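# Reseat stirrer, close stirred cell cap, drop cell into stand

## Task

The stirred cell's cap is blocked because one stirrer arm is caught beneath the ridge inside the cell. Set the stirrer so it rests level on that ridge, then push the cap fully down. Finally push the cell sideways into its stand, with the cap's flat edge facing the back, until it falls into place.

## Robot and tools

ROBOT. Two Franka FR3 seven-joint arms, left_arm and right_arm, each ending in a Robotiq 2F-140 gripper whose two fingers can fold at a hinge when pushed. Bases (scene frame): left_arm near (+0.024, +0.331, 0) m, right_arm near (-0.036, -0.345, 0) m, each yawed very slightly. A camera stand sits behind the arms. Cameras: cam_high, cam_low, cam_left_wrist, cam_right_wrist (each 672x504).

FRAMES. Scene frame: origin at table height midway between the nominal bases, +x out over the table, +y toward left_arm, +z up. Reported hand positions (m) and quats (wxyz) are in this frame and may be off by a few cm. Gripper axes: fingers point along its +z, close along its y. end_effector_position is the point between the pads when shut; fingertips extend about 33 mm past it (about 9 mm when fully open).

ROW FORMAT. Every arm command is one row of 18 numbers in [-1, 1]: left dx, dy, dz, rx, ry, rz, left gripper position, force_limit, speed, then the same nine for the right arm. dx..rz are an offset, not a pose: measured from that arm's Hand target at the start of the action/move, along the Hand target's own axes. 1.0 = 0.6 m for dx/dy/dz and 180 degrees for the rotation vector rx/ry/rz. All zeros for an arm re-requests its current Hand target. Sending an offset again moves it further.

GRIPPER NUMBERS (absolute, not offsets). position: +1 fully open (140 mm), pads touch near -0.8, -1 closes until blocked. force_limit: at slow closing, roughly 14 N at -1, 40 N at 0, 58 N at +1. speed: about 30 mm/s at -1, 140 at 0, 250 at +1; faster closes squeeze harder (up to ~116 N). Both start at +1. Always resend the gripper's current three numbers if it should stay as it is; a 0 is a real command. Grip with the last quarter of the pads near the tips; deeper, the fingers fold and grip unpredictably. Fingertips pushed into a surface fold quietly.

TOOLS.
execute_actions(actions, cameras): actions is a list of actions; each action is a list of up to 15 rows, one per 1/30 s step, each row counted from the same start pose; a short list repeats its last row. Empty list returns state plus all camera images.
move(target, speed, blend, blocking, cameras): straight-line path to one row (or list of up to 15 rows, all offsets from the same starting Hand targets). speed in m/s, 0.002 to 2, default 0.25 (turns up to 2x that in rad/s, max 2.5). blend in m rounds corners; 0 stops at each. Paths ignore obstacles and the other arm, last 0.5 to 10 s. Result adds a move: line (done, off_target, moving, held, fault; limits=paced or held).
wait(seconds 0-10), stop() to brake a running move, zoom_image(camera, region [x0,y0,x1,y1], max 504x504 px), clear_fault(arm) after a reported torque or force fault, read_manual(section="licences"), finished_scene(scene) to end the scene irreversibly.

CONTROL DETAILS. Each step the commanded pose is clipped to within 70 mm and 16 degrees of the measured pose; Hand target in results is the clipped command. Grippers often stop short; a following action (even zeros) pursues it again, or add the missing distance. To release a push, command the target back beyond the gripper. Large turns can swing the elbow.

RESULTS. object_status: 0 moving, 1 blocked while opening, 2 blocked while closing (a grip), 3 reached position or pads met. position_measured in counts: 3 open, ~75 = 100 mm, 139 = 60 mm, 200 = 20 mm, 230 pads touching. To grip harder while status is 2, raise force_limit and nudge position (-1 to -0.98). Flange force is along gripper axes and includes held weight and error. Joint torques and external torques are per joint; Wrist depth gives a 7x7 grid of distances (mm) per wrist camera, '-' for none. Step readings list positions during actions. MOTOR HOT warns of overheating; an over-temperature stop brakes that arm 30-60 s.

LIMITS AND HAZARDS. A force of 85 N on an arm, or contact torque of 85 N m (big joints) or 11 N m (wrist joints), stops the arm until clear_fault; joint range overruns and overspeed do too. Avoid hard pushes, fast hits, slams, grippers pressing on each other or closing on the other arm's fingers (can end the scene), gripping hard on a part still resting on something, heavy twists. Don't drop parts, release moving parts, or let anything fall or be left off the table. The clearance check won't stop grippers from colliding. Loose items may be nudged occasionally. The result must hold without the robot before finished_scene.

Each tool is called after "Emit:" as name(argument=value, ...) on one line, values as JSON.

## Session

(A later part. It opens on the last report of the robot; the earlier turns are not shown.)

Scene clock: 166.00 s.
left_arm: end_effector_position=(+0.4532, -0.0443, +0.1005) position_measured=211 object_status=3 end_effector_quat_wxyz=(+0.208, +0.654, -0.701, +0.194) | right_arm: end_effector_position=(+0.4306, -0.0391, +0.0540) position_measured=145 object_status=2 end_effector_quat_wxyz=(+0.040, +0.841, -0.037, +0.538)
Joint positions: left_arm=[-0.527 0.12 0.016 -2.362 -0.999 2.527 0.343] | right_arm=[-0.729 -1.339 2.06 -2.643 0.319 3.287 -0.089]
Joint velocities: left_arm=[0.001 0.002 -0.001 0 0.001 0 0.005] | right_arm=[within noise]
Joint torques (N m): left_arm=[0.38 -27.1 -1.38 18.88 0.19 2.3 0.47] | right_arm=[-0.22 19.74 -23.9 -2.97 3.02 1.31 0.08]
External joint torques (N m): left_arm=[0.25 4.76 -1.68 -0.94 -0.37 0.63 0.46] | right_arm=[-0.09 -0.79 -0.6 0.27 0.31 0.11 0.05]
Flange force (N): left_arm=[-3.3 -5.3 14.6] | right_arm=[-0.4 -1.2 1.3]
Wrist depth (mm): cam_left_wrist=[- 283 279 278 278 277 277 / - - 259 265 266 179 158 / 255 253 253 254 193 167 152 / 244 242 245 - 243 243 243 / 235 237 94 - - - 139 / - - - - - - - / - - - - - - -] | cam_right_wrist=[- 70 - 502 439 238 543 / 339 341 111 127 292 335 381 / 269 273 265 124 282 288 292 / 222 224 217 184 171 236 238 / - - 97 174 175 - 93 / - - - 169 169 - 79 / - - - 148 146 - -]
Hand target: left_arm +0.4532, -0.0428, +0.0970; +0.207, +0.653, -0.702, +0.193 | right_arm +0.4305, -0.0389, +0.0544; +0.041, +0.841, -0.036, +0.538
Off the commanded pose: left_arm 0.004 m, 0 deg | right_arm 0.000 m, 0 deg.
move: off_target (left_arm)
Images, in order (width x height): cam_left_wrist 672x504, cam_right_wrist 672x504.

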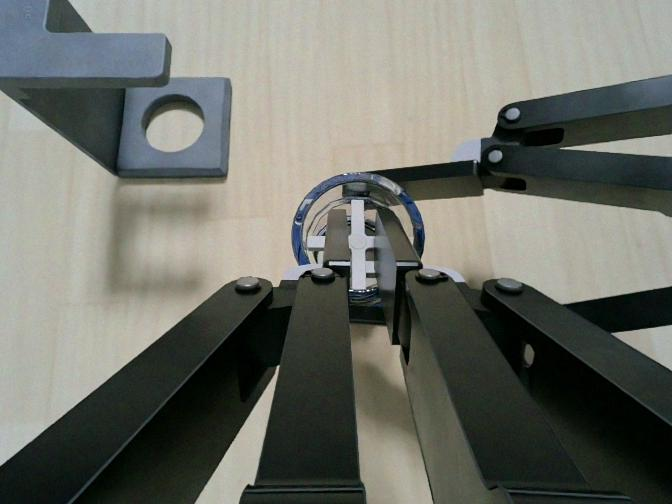

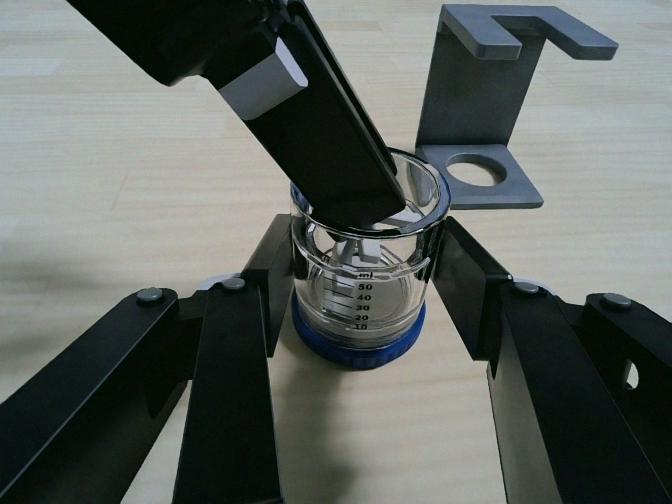

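Emit:
move(target=[0.0454,0,-0.0699,0,0,0,-0.65,-0.8,0,0,0,0,0,0,0,-1,-0.4,-1], speed=0.1, cameras=["cam_right_wrist"])

Emit:
zoom_image(camera="cam_right_wrist", region=[290, 140, 450, 270])

Scene clock: 167.90 s.
left_arm: end_effector_position=(+0.4527, -0.0434, +0.1461) position_measured=211 object_status=3 end_effector_quat_wxyz=(+0.207, +0.652, -0.703, +0.194) | right_arm: end_effector_position=(+0.4306, -0.0391, +0.0540) position_measured=145 object_status=2 end_effector_quat_wxyz=(+0.040, +0.841, -0.037, +0.538)
Joint positions: left_arm=[-0.527 0.022 0.031 -2.365 -0.887 2.465 0.226] | right_arm=[-0.729 -1.339 2.06 -2.643 0.319 3.287 -0.089]
Joint velocities: left_arm=[0 -0.001 0.001 -0.001 0.001 0 -0.007] | right_arm=[within noise]
Joint torques (N m): left_arm=[0.29 -28.31 -0.88 21.77 1.06 1.69 -0.21] | right_arm=[-0.51 19.44 -23.45 -3.33 2.98 1.17 0.1]
External joint torques (N m): left_arm=[0.28 1.74 -0.93 0.39 0.53 -0.16 -0.23] | right_arm=[-0.56 -1.16 -0.26 -0.24 0.29 -0.06 0.07]
Flange force (N): left_arm=[1.8 -5.5 2.9] | right_arm=[-1.3 -0.3 2.5]
Wrist depth (mm): cam_left_wrist=[335 336 331 331 331 330 328 / 315 318 320 314 316 317 316 / 302 301 303 302 302 202 190 / 291 293 292 130 286 287 175 / 281 283 94 - - - 173 / - - - - - - - / - - - - - - -] | cam_right_wrist=[466 473 449 - - 238 547 / 340 346 351 338 292 335 378 / 270 272 275 290 283 289 292 / 222 224 218 170 171 236 238 / - - 97 174 174 - 93 / - - - 168 169 - 79 / - - - 148 146 - -]
Hand target: left_arm +0.4531, -0.0429, +0.1470; +0.207, +0.653, -0.702, +0.193 | right_arm +0.4305, -0.0389, +0.0544; +0.041, +0.841, -0.036, +0.538
Off the commanded pose: left_arm 0.001 m, 0 deg | right_arm 0.000 m, 0 deg.
move: done
Images, in order (width x height): cam_right_wrist 672x504.

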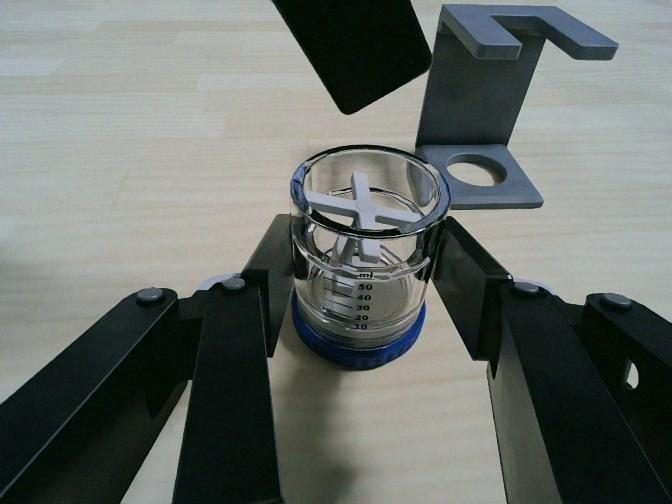

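Scaled by 3.150 from the camera's 672x504 image, which has a finer 960x720 frame.

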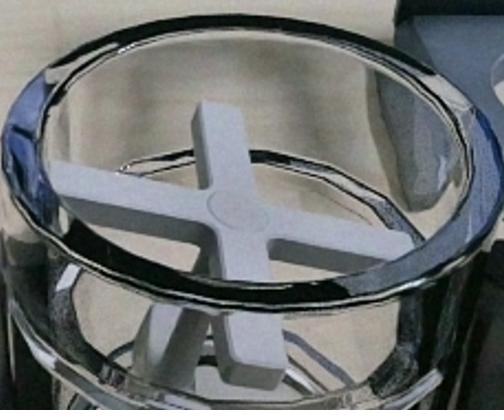

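Emit:
move(target=[-0.0425,0,0.0653,0,0,0,-0.65,-0.8,0,0,0,0,0,0,0,-1,-0.4,-1], speed=0.08)

Emit:
move(target=[0,0,0,0,0,0,-1,-0.9,-1,0,0,0,0,0,0,-1,-0.4,-1], cameras=["cam_left_wrist","cam_right_wrist"])

Emit:
zoom_image(camera="cam_left_wrist", region=[288, 172, 432, 272])

Emit:
zoom_image(camera="cam_right_wrist", region=[290, 140, 450, 270])

Scene clock: 170.63 s.
left_arm: end_effector_position=(+0.4529, -0.0436, +0.1018) position_measured=211 object_status=3 end_effector_quat_wxyz=(+0.208, +0.654, -0.701, +0.193) | right_arm: end_effector_position=(+0.4304, -0.0388, +0.0540) position_measured=145 object_status=2 end_effector_quat_wxyz=(+0.040, +0.841, -0.037, +0.538)
Joint positions: left_arm=[-0.527 0.116 0.016 -2.364 -0.99 2.525 0.334] | right_arm=[-0.728 -1.339 2.06 -2.643 0.319 3.287 -0.089]
Joint velocities: left_arm=[0 -0.001 0.001 -0.001 0.001 0 0.006] | right_arm=[within noise]
Joint torques (N m): left_arm=[0.4 -28.99 -1.13 19.78 0.09 1.98 0.47] | right_arm=[-0.63 19.53 -23.68 -3.52 3.01 1.17 0.1]
External joint torques (N m): left_arm=[0.4 2.82 -1.3 -0.16 -0.48 0.3 0.45] | right_arm=[-0.66 -1.05 -0.48 -0.38 0.32 -0.05 0.07]
Flange force (N): left_arm=[-2.4 -4.1 9.8] | right_arm=[-0.5 0.1 2.3]
Wrist depth (mm): cam_left_wrist=[202 282 279 280 281 279 278 / - 261 270 267 267 183 157 / 255 252 255 254 194 169 153 / 244 245 247 - 243 244 243 / 235 238 94 - - - 140 / - - - - - - - / - - - - - - -] | cam_right_wrist=[- - 87 501 437 240 544 / 339 345 111 118 292 352 380 / 269 271 265 124 282 287 292 / 222 224 218 172 171 236 238 / - - 97 174 175 - 93 / - - - 169 169 - 79 / - - - 148 147 - -]
Hand target: left_arm +0.4532, -0.0428, +0.1002; +0.207, +0.653, -0.702, +0.193 | right_arm +0.4305, -0.0389, +0.0544; +0.041, +0.841, -0.036, +0.538
Off the commanded pose: left_arm 0.002 m, 0 deg | right_arm 0.000 m, 0 deg.
move: done

Scene clock: 171.13 s.
left_arm: end_effector_position=(+0.4533, -0.0435, +0.1018) position_measured=222 object_status=2 end_effector_quat_wxyz=(+0.207, +0.654, -0.702, +0.193) | right_arm: end_effector_position=(+0.4303, -0.0387, +0.0540) position_measured=145 object_status=2 end_effector_quat_wxyz=(+0.040, +0.841, -0.036, +0.538)
Joint positions: left_arm=[-0.527 0.116 0.016 -2.364 -0.991 2.527 0.336] | right_arm=[-0.728 -1.339 2.06 -2.643 0.319 3.287 -0.089]
Joint torques (N m): left_arm=[0.27 -29.13 -1.13 19.45 0.16 1.75 0.32] | right_arm=[-0.98 19.59 -23.62 -3.75 2.99 0.97 0.07]
External joint torques (N m): left_arm=[0.21 2.57 -1.37 -0.43 -0.41 0.07 0.31] | right_arm=[-0.95 -1.03 -0.42 -0.62 0.3 -0.24 0.03]
Flange force (N): left_arm=[-1.9 -2.9 8.4] | right_arm=[-0.3 0.2 2.6]
Wrist depth (mm): cam_left_wrist=[- 280 280 279 279 278 277 / - - 265 265 267 183 159 / 256 255 254 259 196 167 153 / 245 244 246 147 245 244 244 / 235 236 93 - - - 140 / - - - - - - - / - - - - - - -] | cam_right_wrist=[432 77 84 506 474 244 546 / 342 345 - 118 298 354 380 / 269 271 266 126 282 288 293 / 222 224 218 184 171 236 238 / - - 97 174 175 - 93 / - - - 169 169 - 79 / - - - 149 146 - -]
Hand target: left_arm +0.4531, -0.0428, +0.1002; +0.207, +0.653, -0.702, +0.193 | right_arm +0.4305, -0.0389, +0.0544; +0.041, +0.841, -0.036, +0.538
Off the commanded pose: left_arm 0.002 m, 0 deg | right_arm 0.000 m, 0 deg.
move: done
Images, in order (width x height): cam_left_wrist 672x504, cam_right_wrist 672x504.

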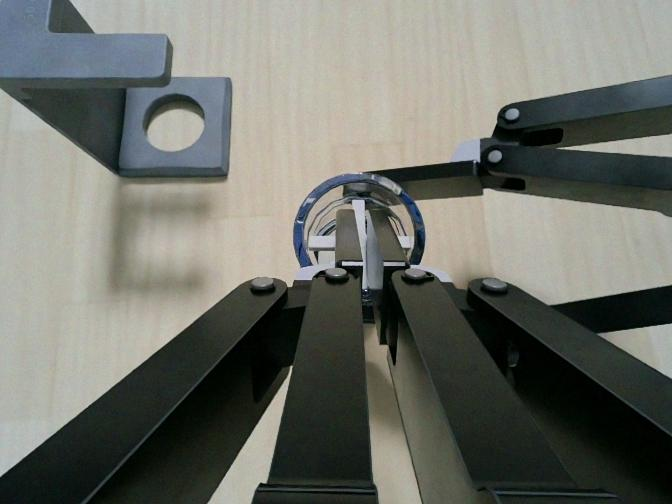

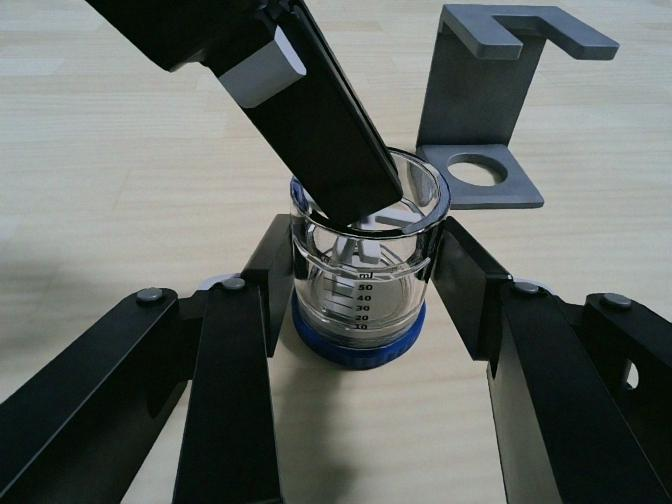

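Scaled by 3.500 from the camera's 672x504 image, which has a finer 960x720 frame.

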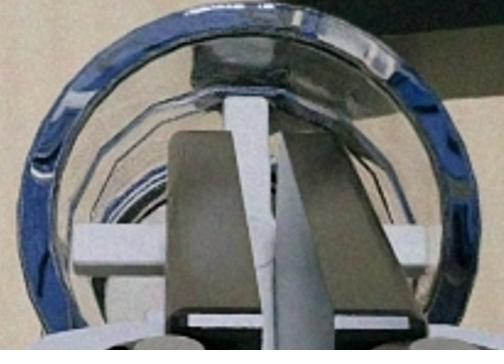

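Scaled by 3.150 from the camera's 672x504 image, which has a finer 960x720 frame.

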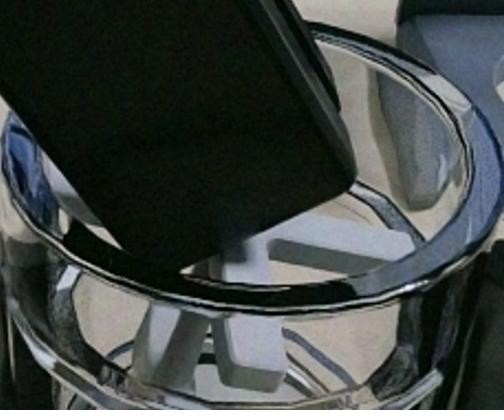

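Emit:
move(target=[0.0055,-0.0003,0.0005,0,0,0,-1,-0.9,-1,0,0,0,0,0,0,-1,-0.4,-1], speed=0.015, cameras=["cam_left_wrist","cam_right_wrist"])

Emit:
zoom_image(camera="cam_left_wrist", region=[288, 172, 432, 272])

Emit:
zoom_image(camera="cam_right_wrist", region=[290, 140, 450, 270])

Scene clock: 172.00 s.
left_arm: end_effector_position=(+0.4535, -0.0437, +0.1018) position_measured=222 object_status=2 end_effector_quat_wxyz=(+0.207, +0.654, -0.702, +0.193) | right_arm: end_effector_position=(+0.4304, -0.0388, +0.0540) position_measured=145 object_status=2 end_effector_quat_wxyz=(+0.040, +0.841, -0.037, +0.538)
Joint positions: left_arm=[-0.527 0.117 0.016 -2.363 -0.991 2.527 0.336] | right_arm=[-0.728 -1.339 2.06 -2.643 0.319 3.287 -0.089]
Joint torques (N m): left_arm=[-0.38 -29.34 -2 20.91 0.44 1.82 -0.09] | right_arm=[-0.51 19.77 -23.55 -2.74 2.97 1.29 0.1]
External joint torques (N m): left_arm=[-0.4 2.53 -2.19 0.92 -0.13 0.14 -0.11] | right_arm=[-0.49 -0.83 -0.32 0.41 0.27 0.07 0.07]
Flange force (N): left_arm=[1.9 -6.4 9.3] | right_arm=[-0.9 -1.5 3.2]
Wrist depth (mm): cam_left_wrist=[163 285 279 280 278 279 277 / - 255 266 267 266 182 158 / 255 253 255 258 195 167 153 / 245 246 246 147 245 245 243 / 236 237 92 - - - 140 / - - - - - - - / - - - - - - -] | cam_right_wrist=[431 77 84 502 470 238 542 / 341 344 - 116 293 335 380 / 269 271 265 126 272 288 293 / 222 224 218 173 171 236 238 / - - 97 174 175 - 93 / - - - 168 169 - 79 / - - - 148 146 - -]
Hand target: left_arm +0.4531, -0.0457, +0.1018; +0.207, +0.653, -0.702, +0.193 | right_arm +0.4305, -0.0389, +0.0544; +0.041, +0.841, -0.036, +0.538
Off the commanded pose: left_arm 0.002 m, 0 deg | right_arm 0.000 m, 0 deg.
move: done
Images, in order (width x height): cam_left_wrist 672x504, cam_right_wrist 672x504.

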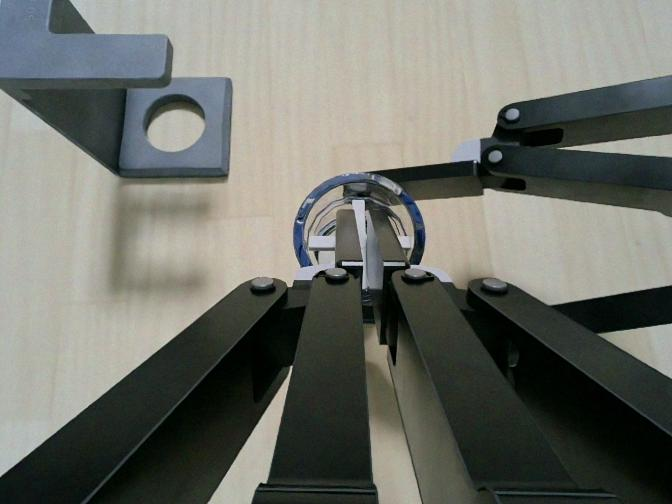

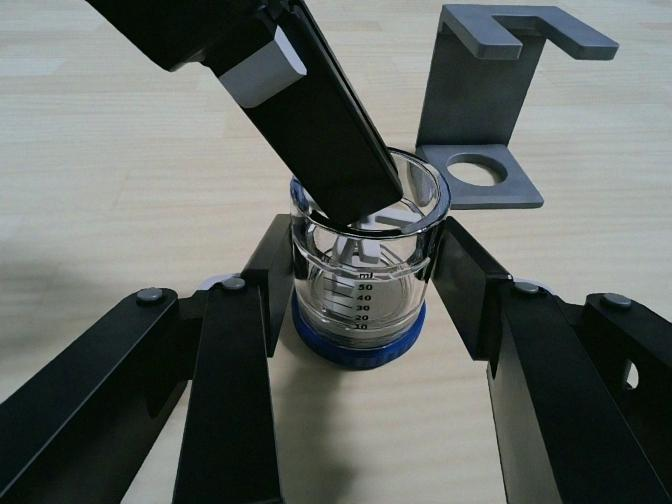

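Scaled by 3.500 from the camera's 672x504 image, which has a finer 960x720 frame.

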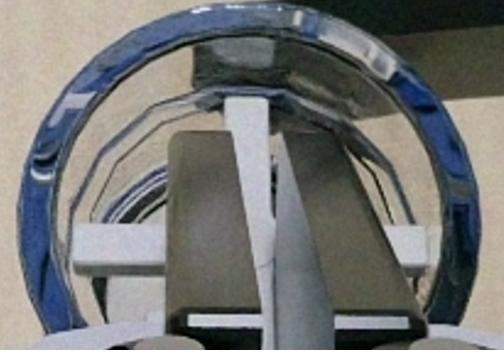

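Scaled by 3.150 from the camera's 672x504 image, which has a finer 960x720 frame.

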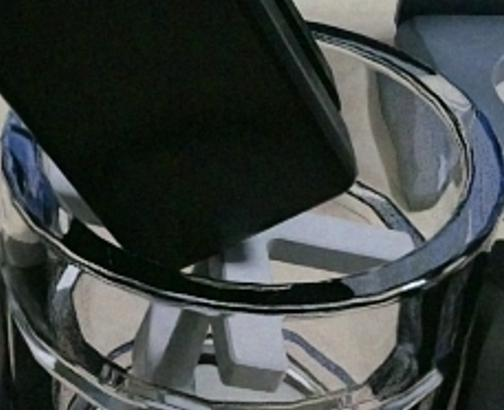

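Emit:
move(target=[[0.0027,0.0002,-0.0102,0,0,0,-1,-0.9,-1,0,0,0,0,0,0,-1,-0.4,-1],[0.0075,-0.0002,-0.007,0,0,0,-1,-0.9,-1,0,0,0,0,0,0,-1,-0.4,-1]], speed=0.02, cameras=["cam_left_wrist","cam_right_wrist"])

Emit:
zoom_image(camera="cam_left_wrist", region=[288, 172, 432, 272])

Emit:
zoom_image(camera="cam_right_wrist", region=[290, 140, 450, 270])

Scene clock: 173.57 s.
left_arm: end_effector_position=(+0.4540, -0.0461, +0.1084) position_measured=222 object_status=2 end_effector_quat_wxyz=(+0.207, +0.653, -0.702, +0.195) | right_arm: end_effector_position=(+0.4304, -0.0388, +0.0540) position_measured=145 object_status=2 end_effector_quat_wxyz=(+0.040, +0.841, -0.037, +0.538)
Joint positions: left_arm=[-0.529 0.105 0.016 -2.361 -0.979 2.522 0.321] | right_arm=[-0.728 -1.339 2.06 -2.643 0.319 3.287 -0.089]
Joint velocities: left_arm=[-0.001 0 -0.001 -0.001 0.001 0.001 -0.006] | right_arm=[within noise]
Joint torques (N m): left_arm=[-0.17 -29.03 -1.5 20.77 1.02 1.63 -0.14] | right_arm=[-0.56 19.63 -23.66 -2.91 2.99 1.31 0.14]
External joint torques (N m): left_arm=[-0.14 2.71 -1.63 0.54 0.45 -0.07 -0.16] | right_arm=[-0.56 -0.91 -0.54 0.26 0.31 0.1 0.11]
Flange force (N): left_arm=[1.8 -7.1 7.0] | right_arm=[-0.6 -1.2 3.2]
Wrist depth (mm): cam_left_wrist=[- 286 288 288 285 286 285 / - 273 272 275 274 276 162 / 263 260 261 263 212 175 157 / 253 252 251 134 251 252 251 / 243 244 93 - - - 148 / - - - - - - - / - - - - - - -] | cam_right_wrist=[460 416 87 437 441 239 543 / 341 346 316 114 298 335 380 / 270 272 275 135 271 287 293 / 222 224 217 190 184 236 237 / - - 97 174 175 - 93 / - - - 168 169 - 79 / - - - 148 146 - -]
Hand target: left_arm +0.4531, -0.0472, +0.1078; +0.207, +0.653, -0.702, +0.193 | right_arm +0.4305, -0.0389, +0.0544; +0.041, +0.841, -0.036, +0.538
Off the commanded pose: left_arm 0.002 m, 0 deg | right_arm 0.000 m, 0 deg.
move: done
Images, in order (width x height): cam_left_wrist 672x504, cam_right_wrist 672x504.

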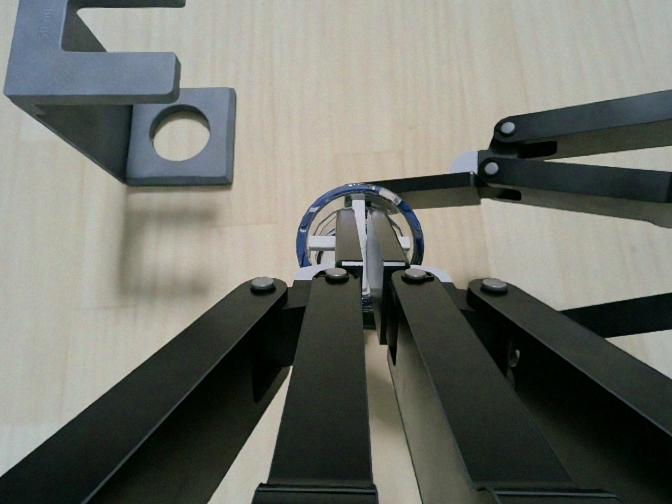

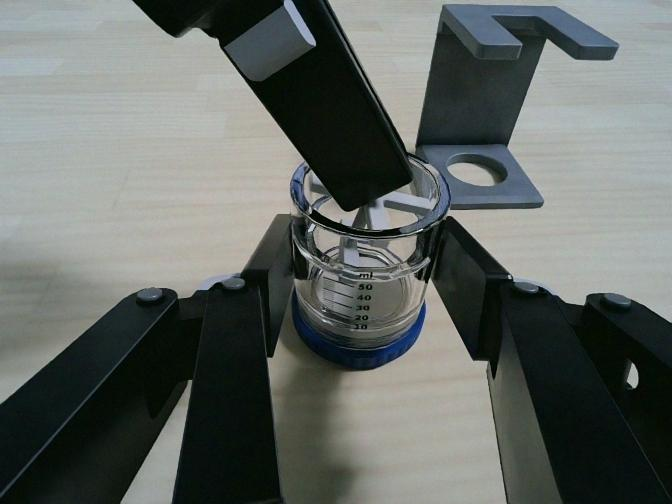

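Scaled by 3.500 from the camera's 672x504 image, which has a finer 960x720 frame.

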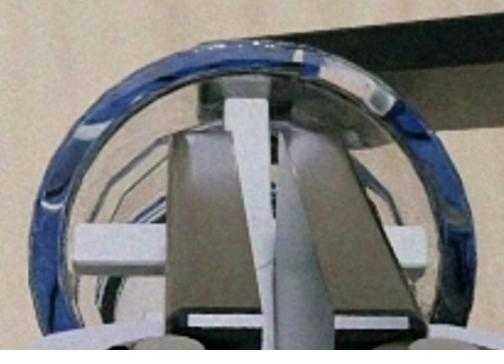

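Scaled by 3.150 from the camera's 672x504 image, which has a finer 960x720 frame.

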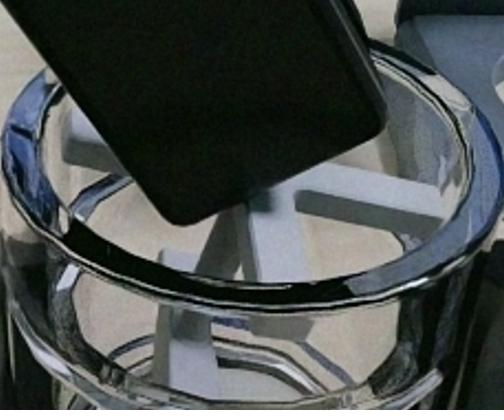

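Emit:
move(target=[-0.0178,0.0013,0.003,0,0.0556,0,-1,-0.9,-1,0,0,0,0,0,0,-1,-0.4,-1], speed=0.03, cameras=["cam_left_wrist","cam_right_wrist"])

Emit:
zoom_image(camera="cam_left_wrist", region=[288, 172, 432, 302])

Emit:
zoom_image(camera="cam_right_wrist", region=[290, 140, 450, 270])

Scene clock: 178.10 s.
left_arm: end_effector_position=(+0.4543, -0.0396, +0.1020) position_measured=222 object_status=2 end_effector_quat_wxyz=(+0.266, +0.635, -0.681, +0.249) | right_arm: end_effector_position=(+0.4305, -0.0390, +0.0540) position_measured=145 object_status=2 end_effector_quat_wxyz=(+0.040, +0.841, -0.037, +0.538)
Joint positions: left_arm=[-0.442 0.138 0.016 -2.382 -1.245 2.42 0.625] | right_arm=[-0.728 -1.339 2.06 -2.643 0.319 3.287 -0.089]
Joint velocities: left_arm=[0.001 0 0.001 0.001 -0.001 0 0.006] | right_arm=[within noise]
Joint torques (N m): left_arm=[0.54 -28.94 -1.28 18.44 -0.23 0.52 0.51] | right_arm=[-0.68 19.56 -23.63 -3.4 3 1.22 0.08]
External joint torques (N m): left_arm=[0.38 2.68 -1.57 -0.61 -0.49 -0.32 0.49] | right_arm=[-0.63 -1.03 -0.34 -0.25 0.29 0 0.04]
Flange force (N): left_arm=[-4.1 -2.6 8.1] | right_arm=[-0.7 -0.1 2.6]
Wrist depth (mm): cam_left_wrist=[- 325 327 323 325 322 322 / 199 - 295 297 296 296 165 / 272 267 268 271 202 184 157 / 252 251 252 133 251 250 250 / 234 237 93 - - - 227 / - - - - - - - / - - - - - - -] | cam_right_wrist=[- - 97 497 439 - 546 / 325 327 112 122 294 334 378 / 268 272 263 126 283 285 293 / 222 224 218 173 172 235 237 / - - 97 173 175 - 93 / - - - 168 169 - 79 / - - - 148 147 - -]
Hand target: left_arm +0.4529, -0.0392, +0.1004; +0.267, +0.634, -0.681, +0.249 | right_arm +0.4305, -0.0389, +0.0544; +0.041, +0.841, -0.036, +0.538
Off the commanded pose: left_arm 0.002 m, 0 deg | right_arm 0.000 m, 0 deg.
move: done
Images, in order (width x height): cam_left_wrist 672x504, cam_right_wrist 672x504.

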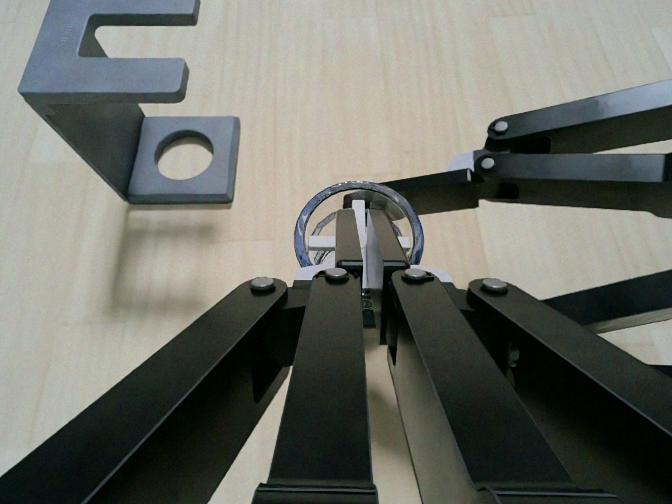

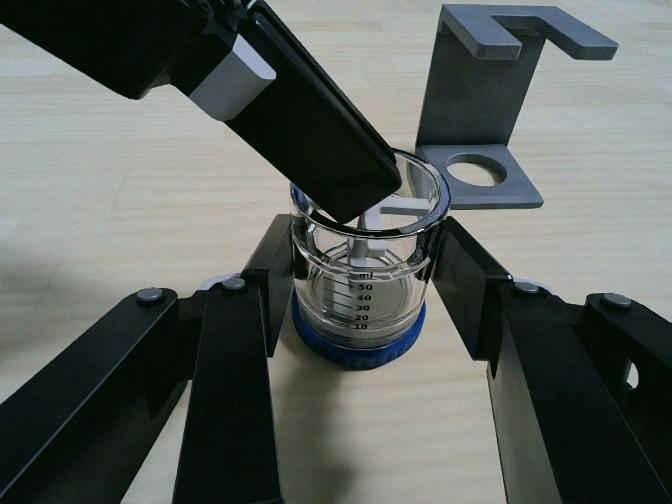

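Scaled by 3.500 from the camera's 672x504 image, which has a finer 960x720 frame.

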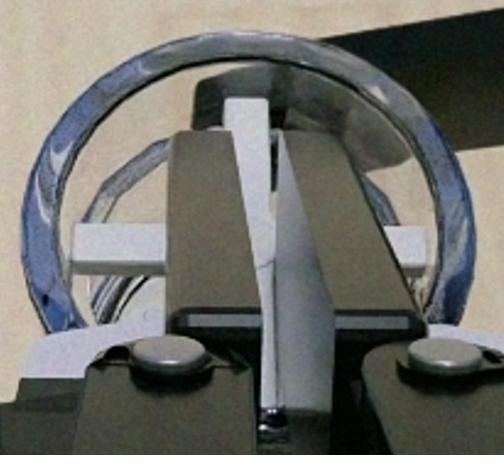

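Scaled by 3.150 from the camera's 672x504 image, which has a finer 960x720 frame.

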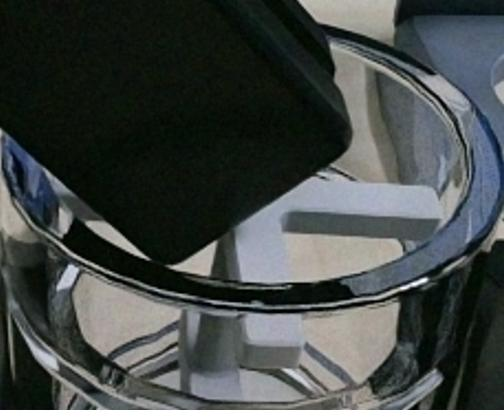

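Emit:
move(target=[-0.0058,0.0001,0.0037,0,0,0,-1,-0.9,-1,0,0,0,0,0,0,-1,-0.4,-1], speed=0.02, cameras=["cam_left_wrist","cam_right_wrist"])

Emit:
zoom_image(camera="cam_left_wrist", region=[288, 172, 432, 302])

Emit:
zoom_image(camera="cam_right_wrist", region=[290, 140, 450, 270])

Scene clock: 179.33 s.
left_arm: end_effector_position=(+0.4543, -0.0392, +0.0992) position_measured=222 object_status=2 end_effector_quat_wxyz=(+0.266, +0.635, -0.681, +0.250) | right_arm: end_effector_position=(+0.4305, -0.0390, +0.0540) position_measured=145 object_status=2 end_effector_quat_wxyz=(+0.040, +0.841, -0.037, +0.538)
Joint positions: left_arm=[-0.441 0.144 0.016 -2.382 -1.255 2.42 0.638] | right_arm=[-0.728 -1.339 2.06 -2.643 0.319 3.287 -0.089]
Joint velocities: left_arm=[0.001 0.001 0 0 -0.001 0.001 0.005] | right_arm=[within noise]
Joint torques (N m): left_arm=[0.44 -27.75 -0.92 17.51 0.06 0.75 0.49] | right_arm=[-0.7 19.53 -23.76 -3.81 2.99 1.01 0.07]
External joint torques (N m): left_arm=[0.43 3.99 -1.09 -1.4 -0.18 -0.05 0.47] | right_arm=[-0.71 -1.04 -0.64 -0.64 0.31 -0.2 0.04]
Flange force (N): left_arm=[-5.7 -3.5 9.5] | right_arm=[0.0 0.3 1.6]
Wrist depth (mm): cam_left_wrist=[- 318 321 321 320 321 319 / 193 - 292 292 291 293 163 / 271 259 269 270 191 173 155 / 249 249 249 147 247 249 248 / 231 235 93 - - - 224 / - - - - - - - / - - - - - - -] | cam_right_wrist=[- 75 109 501 510 231 547 / 321 312 109 135 349 335 379 / 269 272 263 129 282 286 293 / 222 224 218 177 184 235 238 / - - 97 174 175 - 93 / - - - 168 169 - 79 / - - - 149 146 - -]
Hand target: left_arm +0.4529, -0.0382, +0.0964; +0.267, +0.634, -0.681, +0.249 | right_arm +0.4305, -0.0389, +0.0544; +0.041, +0.841, -0.036, +0.538
Off the commanded pose: left_arm 0.003 m, 0 deg | right_arm 0.000 m, 0 deg.
move: done
Images, in order (width x height): cam_left_wrist 672x504, cam_right_wrist 672x504.

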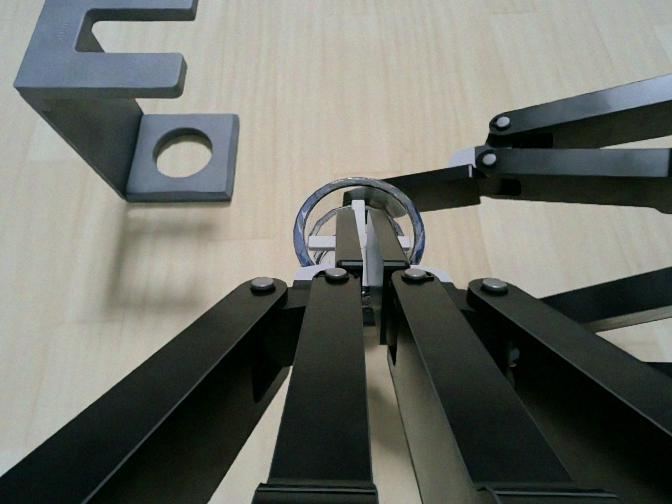

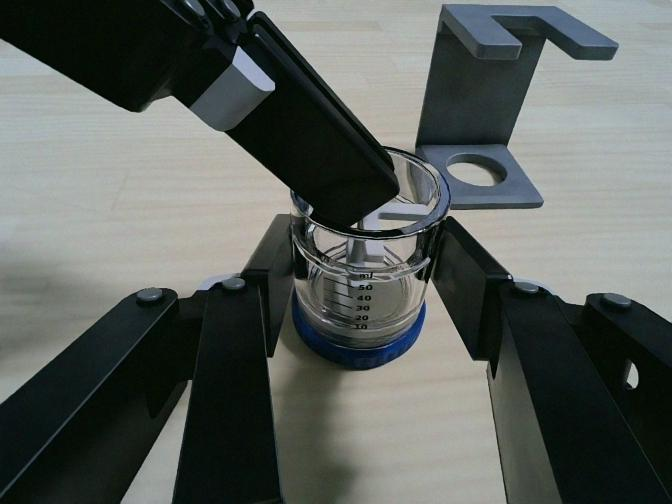

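Scaled by 3.500 from the camera's 672x504 image, which has a finer 960x720 frame.

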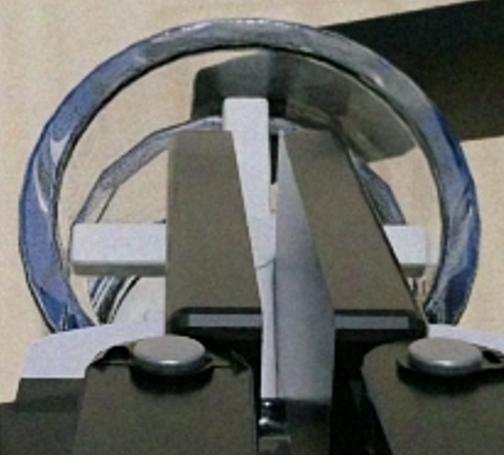

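Scaled by 3.150 from the camera's 672x504 image, which has a finer 960x720 frame.

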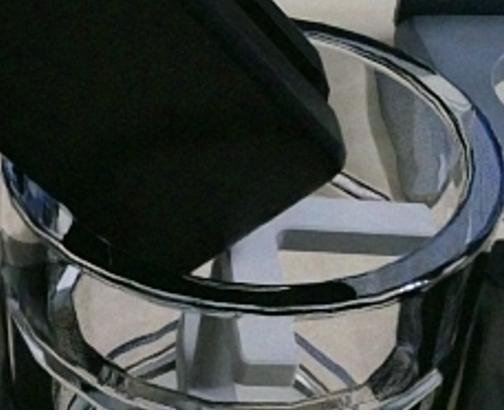

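Emit:
move(target=[0,0,0,0,0,0,-0.65,-0.9,-1,0,0,0,0,0,0,-1,-0.4,-1])

Emit:
move(target=[0.0568,0,-0.0609,0,0,0,-0.65,-0.9,-1,0,0,0,0,0,0,-1,-0.4,-1], speed=0.06, cameras=["cam_right_wrist"])

Emit:
zoom_image(camera="cam_right_wrist", region=[290, 140, 450, 270])

Scene clock: 180.10 s.
left_arm: end_effector_position=(+0.4543, -0.0396, +0.0995) position_measured=211 object_status=0 end_effector_quat_wxyz=(+0.267, +0.634, -0.681, +0.251) | right_arm: end_effector_position=(+0.4302, -0.0384, +0.0540) position_measured=145 object_status=2 end_effector_quat_wxyz=(+0.040, +0.841, -0.036, +0.538)
Joint positions: left_arm=[-0.441 0.144 0.016 -2.381 -1.256 2.419 0.64] | right_arm=[-0.728 -1.339 2.06 -2.643 0.319 3.287 -0.089]
Joint torques (N m): left_arm=[0.83 -27.74 -0.51 17.28 0.22 0.87 0.3] | right_arm=[-1.08 19.51 -23.69 -4.14 3 0.93 0.11]
External joint torques (N m): left_arm=[0.81 3.96 -0.67 -1.6 -0.02 0.08 0.28] | right_arm=[-1.18 -1.1 -0.57 -1.05 0.32 -0.3 0.08]
Flange force (N): left_arm=[-5.7 -3.5 8.1] | right_arm=[0.2 1.1 2.5]
Wrist depth (mm): cam_left_wrist=[- 316 322 322 321 321 320 / - 294 294 294 293 291 163 / 266 262 270 271 259 174 154 / 250 249 252 - 247 248 248 / 232 237 94 - - - 144 / - - - - - - - / - - - - - - -] | cam_right_wrist=[- 73 - 504 440 230 541 / 321 314 106 128 292 337 380 / 268 272 262 126 273 286 292 / 222 224 218 184 172 235 237 / - - 97 174 175 - 93 / - - - 168 169 - 79 / - - - 148 146 - -]
Hand target: left_arm +0.4529, -0.0382, +0.0964; +0.267, +0.634, -0.681, +0.249 | right_arm +0.4305, -0.0389, +0.0544; +0.041, +0.841, -0.036, +0.538
Off the commanded pose: left_arm 0.004 m, 0 deg | right_arm 0.001 m, 0 deg.
move: off_target (left_arm)

Scene clock: 182.00 s.
left_arm: end_effector_position=(+0.4535, -0.0391, +0.1463) position_measured=211 object_status=3 end_effector_quat_wxyz=(+0.266, +0.632, -0.683, +0.251) | right_arm: end_effector_position=(+0.4302, -0.0384, +0.0540) position_measured=145 object_status=2 end_effector_quat_wxyz=(+0.040, +0.841, -0.036, +0.538)
Joint positions: left_arm=[-0.441 0.037 0.026 -2.393 -1.151 2.379 0.515] | right_arm=[-0.728 -1.339 2.06 -2.643 0.319 3.287 -0.089]
Joint velocities: left_arm=[0 0.001 0 0 0 0 -0.005] | right_arm=[within noise]
Joint torques (N m): left_arm=[0.32 -28.19 -0.85 20.22 0.76 0.81 -0.26] | right_arm=[-0.73 19.52 -23.67 -3.3 2.98 1.23 0.09]
External joint torques (N m): left_arm=[0.28 1.38 -0.93 -0.19 0.52 -0.18 -0.28] | right_arm=[-0.76 -1.04 -0.5 -0.16 0.28 0.02 0.06]
Flange force (N): left_arm=[0.3 -3.2 1.6] | right_arm=[-0.4 -0.4 3.2]
Wrist depth (mm): cam_left_wrist=[390 398 390 388 390 387 382 / 353 - 353 355 352 350 354 / 325 - 319 323 321 215 195 / 300 300 299 146 228 290 177 / 284 288 94 - - - 172 / - - - - - - - / - - - - - - -] | cam_right_wrist=[466 477 451 - 216 240 550 / 340 344 351 339 352 334 379 / 269 271 275 279 282 286 292 / 222 224 217 225 172 235 238 / - - 97 174 175 - 93 / - - - 168 169 - 79 / - - - 148 146 - -]
Hand target: left_arm +0.4529, -0.0383, +0.1464; +0.267, +0.634, -0.681, +0.249 | right_arm +0.4305, -0.0389, +0.0544; +0.041, +0.841, -0.036, +0.538
Off the commanded pose: left_arm 0.001 m, 0 deg | right_arm 0.001 m, 0 deg.
move: done
Images, in order (width x height): cam_right_wrist 672x504.

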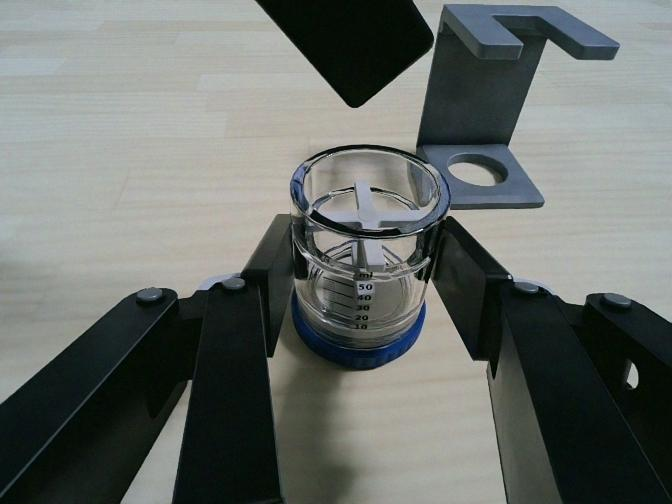

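Scaled by 3.150 from the camera's 672x504 image, which has a finer 960x720 frame.

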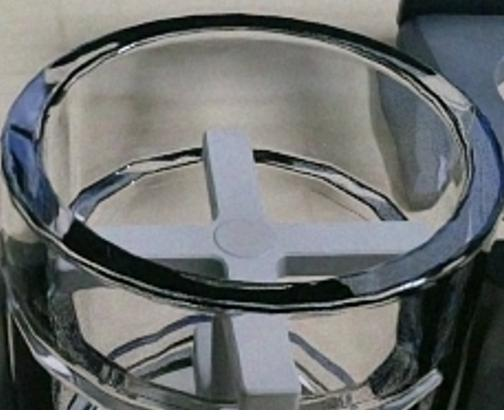

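Emit:
move(target=[-0.2404,-0.0558,-0.2554,0,-0.2389,0,-0.3,-0.8,0,0,0.0017,0,0.0192,-0.0016,0.0017,-1,-0.4,-1], speed=0.3, cameras=["cam_left_wrist","cam_right_wrist"])

Emit:
zoom_image(camera="cam_right_wrist", region=[290, 140, 450, 270])

Scene clock: 185.40 s.
left_arm: end_effector_position=(+0.5016, +0.1679, +0.1613) position_measured=167 object_status=3 end_effector_quat_wxyz=(+0.000, +0.680, -0.734, +0.002) | right_arm: end_effector_position=(+0.4306, -0.0395, +0.0545) position_measured=145 object_status=2 end_effector_quat_wxyz=(+0.014, +0.843, -0.024, +0.538)
Joint positions: left_arm=[-0.308 -0.06 0.021 -2.3 0.001 2.244 -0.253] | right_arm=[-0.76 -1.323 2.077 -2.683 0.319 3.41 -0.089]
Joint velocities: left_arm=[-0.001 0.002 0.001 0.001 -0.001 0 -0.004] | right_arm=[within noise]
Joint torques (N m): left_arm=[0.28 -26.42 -1.46 23.83 1.11 2.47 -0.14] | right_arm=[-1.13 20.02 -22.42 -4.05 2.93 1.61 0.03]
External joint torques (N m): left_arm=[0.09 2.66 -1.55 0.54 0.51 -0.16 -0.14] | right_arm=[-1.14 -0.42 0.01 -0.73 0.05 0.29 0.01]
Flange force (N): left_arm=[4.1 -8.6 2.7] | right_arm=[0.6 3.0 3.9]
Wrist depth (mm): cam_left_wrist=[260 260 259 259 259 259 260 / 274 273 274 273 273 272 273 / 290 289 289 281 289 290 290 / 309 307 307 304 151 307 307 / 324 - 92 330 321 - 319 / - - - 355 - - 73 / - - - 383 - - -] | cam_right_wrist=[494 496 500 499 465 232 469 / 356 358 360 360 324 327 364 / 280 279 281 280 282 284 282 / 230 230 153 191 172 231 231 / - - 97 174 174 - 93 / - - - 170 170 - 79 / - - - 150 146 - -]
Hand target: left_arm +0.5013, +0.1688, +0.1605; -0.001, +0.681, -0.732, -0.001 | right_arm +0.4304, -0.0399, +0.0544; +0.014, +0.843, -0.022, +0.537
Off the commanded pose: left_arm 0.001 m, 0 deg | right_arm 0.000 m, 0 deg.
move: done
Images, in order (width x height): cam_left_wrist 672x504, cam_right_wrist 672x504.

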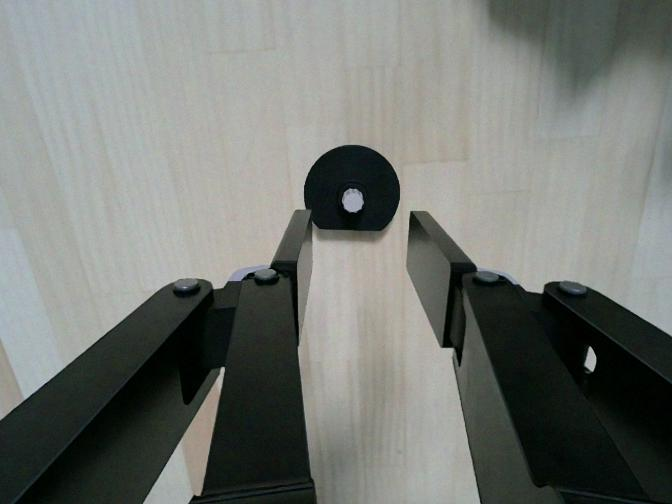

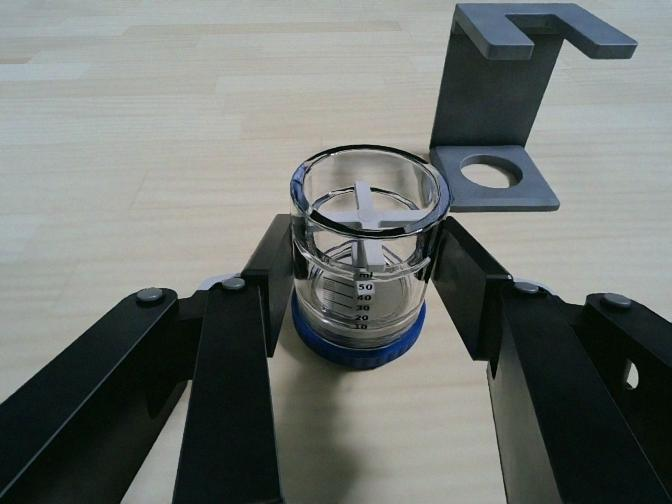

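Scaled by 3.150 from the camera's 672x504 image, which has a finer 960x720 frame.

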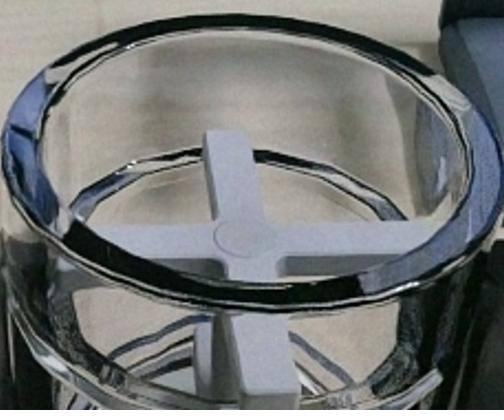

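Emit:
move(target=[0,0.001,0.1542,0,0,0,-0.3,-0.8,0,0,0,0,0,0,0,-1,-0.4,-1], speed=0.12)

Emit:
move(target=[0,0,0,0,0,0,-1,-0.8,-1,0,0,0,0,0,0,-1,-0.4,-1], cameras=["cam_left_wrist"])

Scene clock: 187.40 s.
left_arm: end_effector_position=(+0.5003, +0.1690, +0.0689) position_measured=167 object_status=3 end_effector_quat_wxyz=(-0.001, +0.680, -0.733, -0.001) | right_arm: end_effector_position=(+0.4306, -0.0395, +0.0545) position_measured=145 object_status=2 end_effector_quat_wxyz=(+0.014, +0.843, -0.024, +0.538)
Joint positions: left_arm=[-0.308 0.101 0.021 -2.376 0.001 2.477 -0.255] | right_arm=[-0.76 -1.323 2.077 -2.683 0.319 3.41 -0.089]
Joint velocities: left_arm=[0 0.001 0.001 0 -0.001 0.004 0] | right_arm=[within noise]
Joint torques (N m): left_arm=[0.3 -29.28 -1.12 20.58 0.45 3.01 -0.04] | right_arm=[-1.09 19.91 -22.47 -4.09 2.91 1.59 0.01]
External joint torques (N m): left_arm=[0.35 2.84 -1.22 -0.09 -0.01 0.39 -0.04] | right_arm=[-1.16 -0.57 -0.07 -0.81 0.03 0.27 -0.02]
Flange force (N): left_arm=[2.3 -6.0 6.9] | right_arm=[0.6 3.0 3.9]
Wrist depth (mm): cam_left_wrist=[177 177 177 177 177 177 178 / 187 187 187 187 187 187 187 / 199 199 199 184 198 198 199 / 212 212 209 175 187 210 211 / 224 - 92 226 223 - 219 / - - - 243 243 - 73 / - - - 263 - - -] | cam_right_wrist=[496 493 501 502 468 227 467 / 357 356 359 359 325 325 362 / 281 281 281 282 270 297 283 / 229 229 153 184 171 232 232 / - - 97 173 175 - 93 / - - - 170 170 - 79 / - - - 150 146 - -]
Hand target: left_arm +0.5008, +0.1690, +0.0680; -0.001, +0.681, -0.732, -0.001 | right_arm +0.4304, -0.0399, +0.0544; +0.014, +0.843, -0.022, +0.537
Off the commanded pose: left_arm 0.001 m, 0 deg | right_arm 0.000 m, 0 deg.
move: done

Scene clock: 188.53 s.
left_arm: end_effector_position=(+0.5006, +0.1689, +0.0690) position_measured=210 object_status=2 end_effector_quat_wxyz=(-0.001, +0.680, -0.733, -0.001) | right_arm: end_effector_position=(+0.4306, -0.0395, +0.0545) position_measured=145 object_status=2 end_effector_quat_wxyz=(+0.014, +0.843, -0.024, +0.538)
Joint positions: left_arm=[-0.308 0.101 0.021 -2.376 0.001 2.477 -0.255] | right_arm=[-0.76 -1.323 2.077 -2.683 0.319 3.41 -0.089]
Joint torques (N m): left_arm=[0.32 -28.79 -1.15 20.32 0.47 2.88 -0.05] | right_arm=[-1.09 19.91 -22.36 -4.05 2.91 1.61 0.06]
External joint torques (N m): left_arm=[0.34 3.25 -1.29 -0.34 0 0.26 -0.05] | right_arm=[-1.09 -0.54 0.02 -0.75 0.04 0.3 0.03]
Flange force (N): left_arm=[2.5 -6.3 7.6] | right_arm=[0.3 3.0 3.9]
Wrist depth (mm): cam_left_wrist=[178 177 178 177 178 177 177 / 188 188 187 187 187 187 187 / 200 198 199 193 197 197 199 / 212 211 210 130 209 211 211 / 226 220 93 - - - 223 / - - - - - - - / - - - - - - -] | cam_right_wrist=[496 496 499 499 464 231 466 / 357 358 360 360 295 294 362 / 280 281 281 281 282 281 284 / 229 230 153 185 172 231 231 / - - 97 172 174 - 93 / - - - 170 170 - 79 / - - - 150 146 - -]
Hand target: left_arm +0.5008, +0.1690, +0.0680; -0.001, +0.681, -0.732, -0.001 | right_arm +0.4304, -0.0399, +0.0544; +0.014, +0.843, -0.022, +0.537
Off the commanded pose: left_arm 0.001 m, 0 deg | right_arm 0.000 m, 0 deg.
move: done
Images, in order (width x height): cam_left_wrist 672x504.

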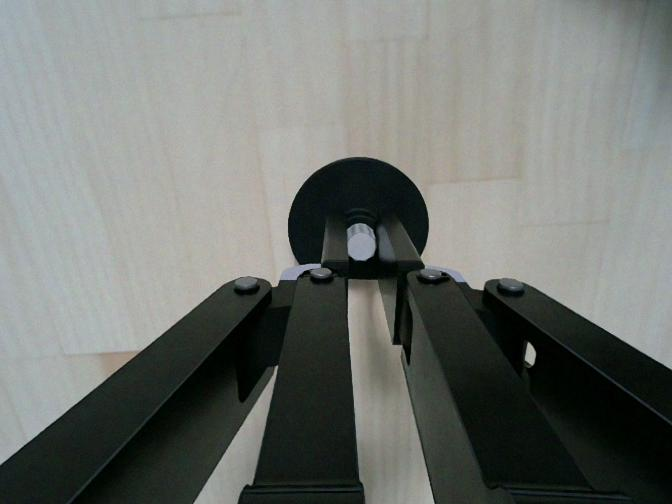

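Emit:
move(target=[[0,0,-0.11,0,0,0,-1,-0.8,-1,0,0,0,0,0,0,-1,-0.4,-1],[0.389,0.0526,-0.1617,0,0,0.494,-1,-0.8,-1,0,0,0,0,0,0,-1,-0.4,-1]], speed=[0.15,0.35], blend=0.01, cameras=["cam_left_wrist","cam_right_wrist"])

Scene clock: 193.27 s.
left_arm: end_effector_position=(+0.4528, -0.0617, +0.1650) position_measured=210 object_status=2 end_effector_quat_wxyz=(+0.002, +0.024, +1.000, +0.001) | right_arm: end_effector_position=(+0.4306, -0.0395, +0.0545) position_measured=145 object_status=2 end_effector_quat_wxyz=(+0.014, +0.843, -0.024, +0.538)
Joint positions: left_arm=[-0.449 0.159 -0.262 -2.018 0.055 2.172 0.837] | right_arm=[-0.76 -1.323 2.077 -2.683 0.319 3.41 -0.089]
Joint velocities: left_arm=[0.001 0.001 0 0 0 0 0.006] | right_arm=[within noise]
Joint torques (N m): left_arm=[0.6 -33.76 -2.85 24.53 0.37 2.41 0.35] | right_arm=[-1.02 19.93 -22.44 -4.07 2.91 1.57 0.06]
External joint torques (N m): left_arm=[0.68 2.18 -1.58 0.92 -0.26 -0.1 0.35] | right_arm=[-1.04 -0.51 -0.07 -0.73 0.03 0.26 0.03]
Flange force (N): left_arm=[-7.2 -5.8 0.9] | right_arm=[0.4 2.7 3.5]
Wrist depth (mm): cam_left_wrist=[262 260 199 258 185 261 262 / 276 275 277 274 210 276 278 / 292 293 292 - 289 295 294 / 313 310 313 130 304 311 312 / 334 - 93 - - - 329 / - - - - - - - / - - - - - - -] | cam_right_wrist=[495 496 501 124 126 232 468 / 356 357 322 104 104 294 362 / 280 280 282 268 269 282 282 / 229 230 222 189 171 232 232 / - - 90 174 175 - 93 / - - - 170 170 - 79 / - - - 150 146 - -]
Hand target: left_arm +0.4525, -0.0617, +0.1646; +0.000, +0.026, +1.000, +0.001 | right_arm +0.4304, -0.0399, +0.0544; +0.014, +0.843, -0.022, +0.537
Off the commanded pose: left_arm 0.000 m, 0 deg | right_arm 0.000 m, 0 deg.
move: done
Images, in order (width x height): cam_left_wrist 672x504, cam_right_wrist 672x504.

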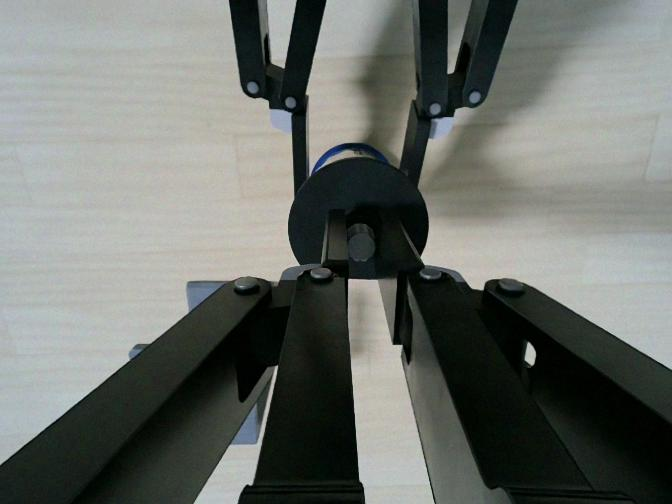

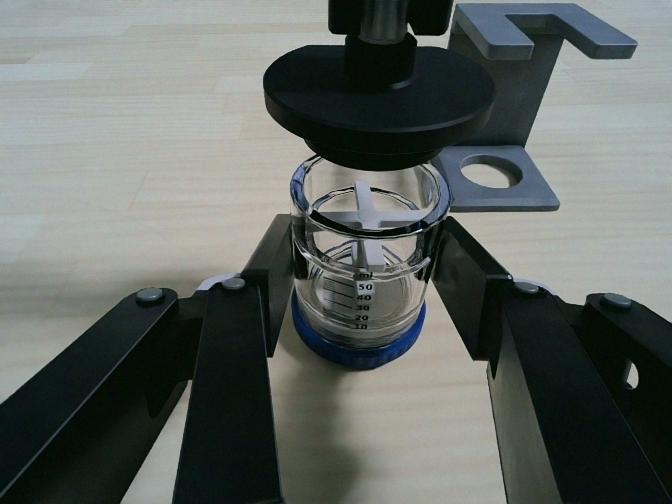

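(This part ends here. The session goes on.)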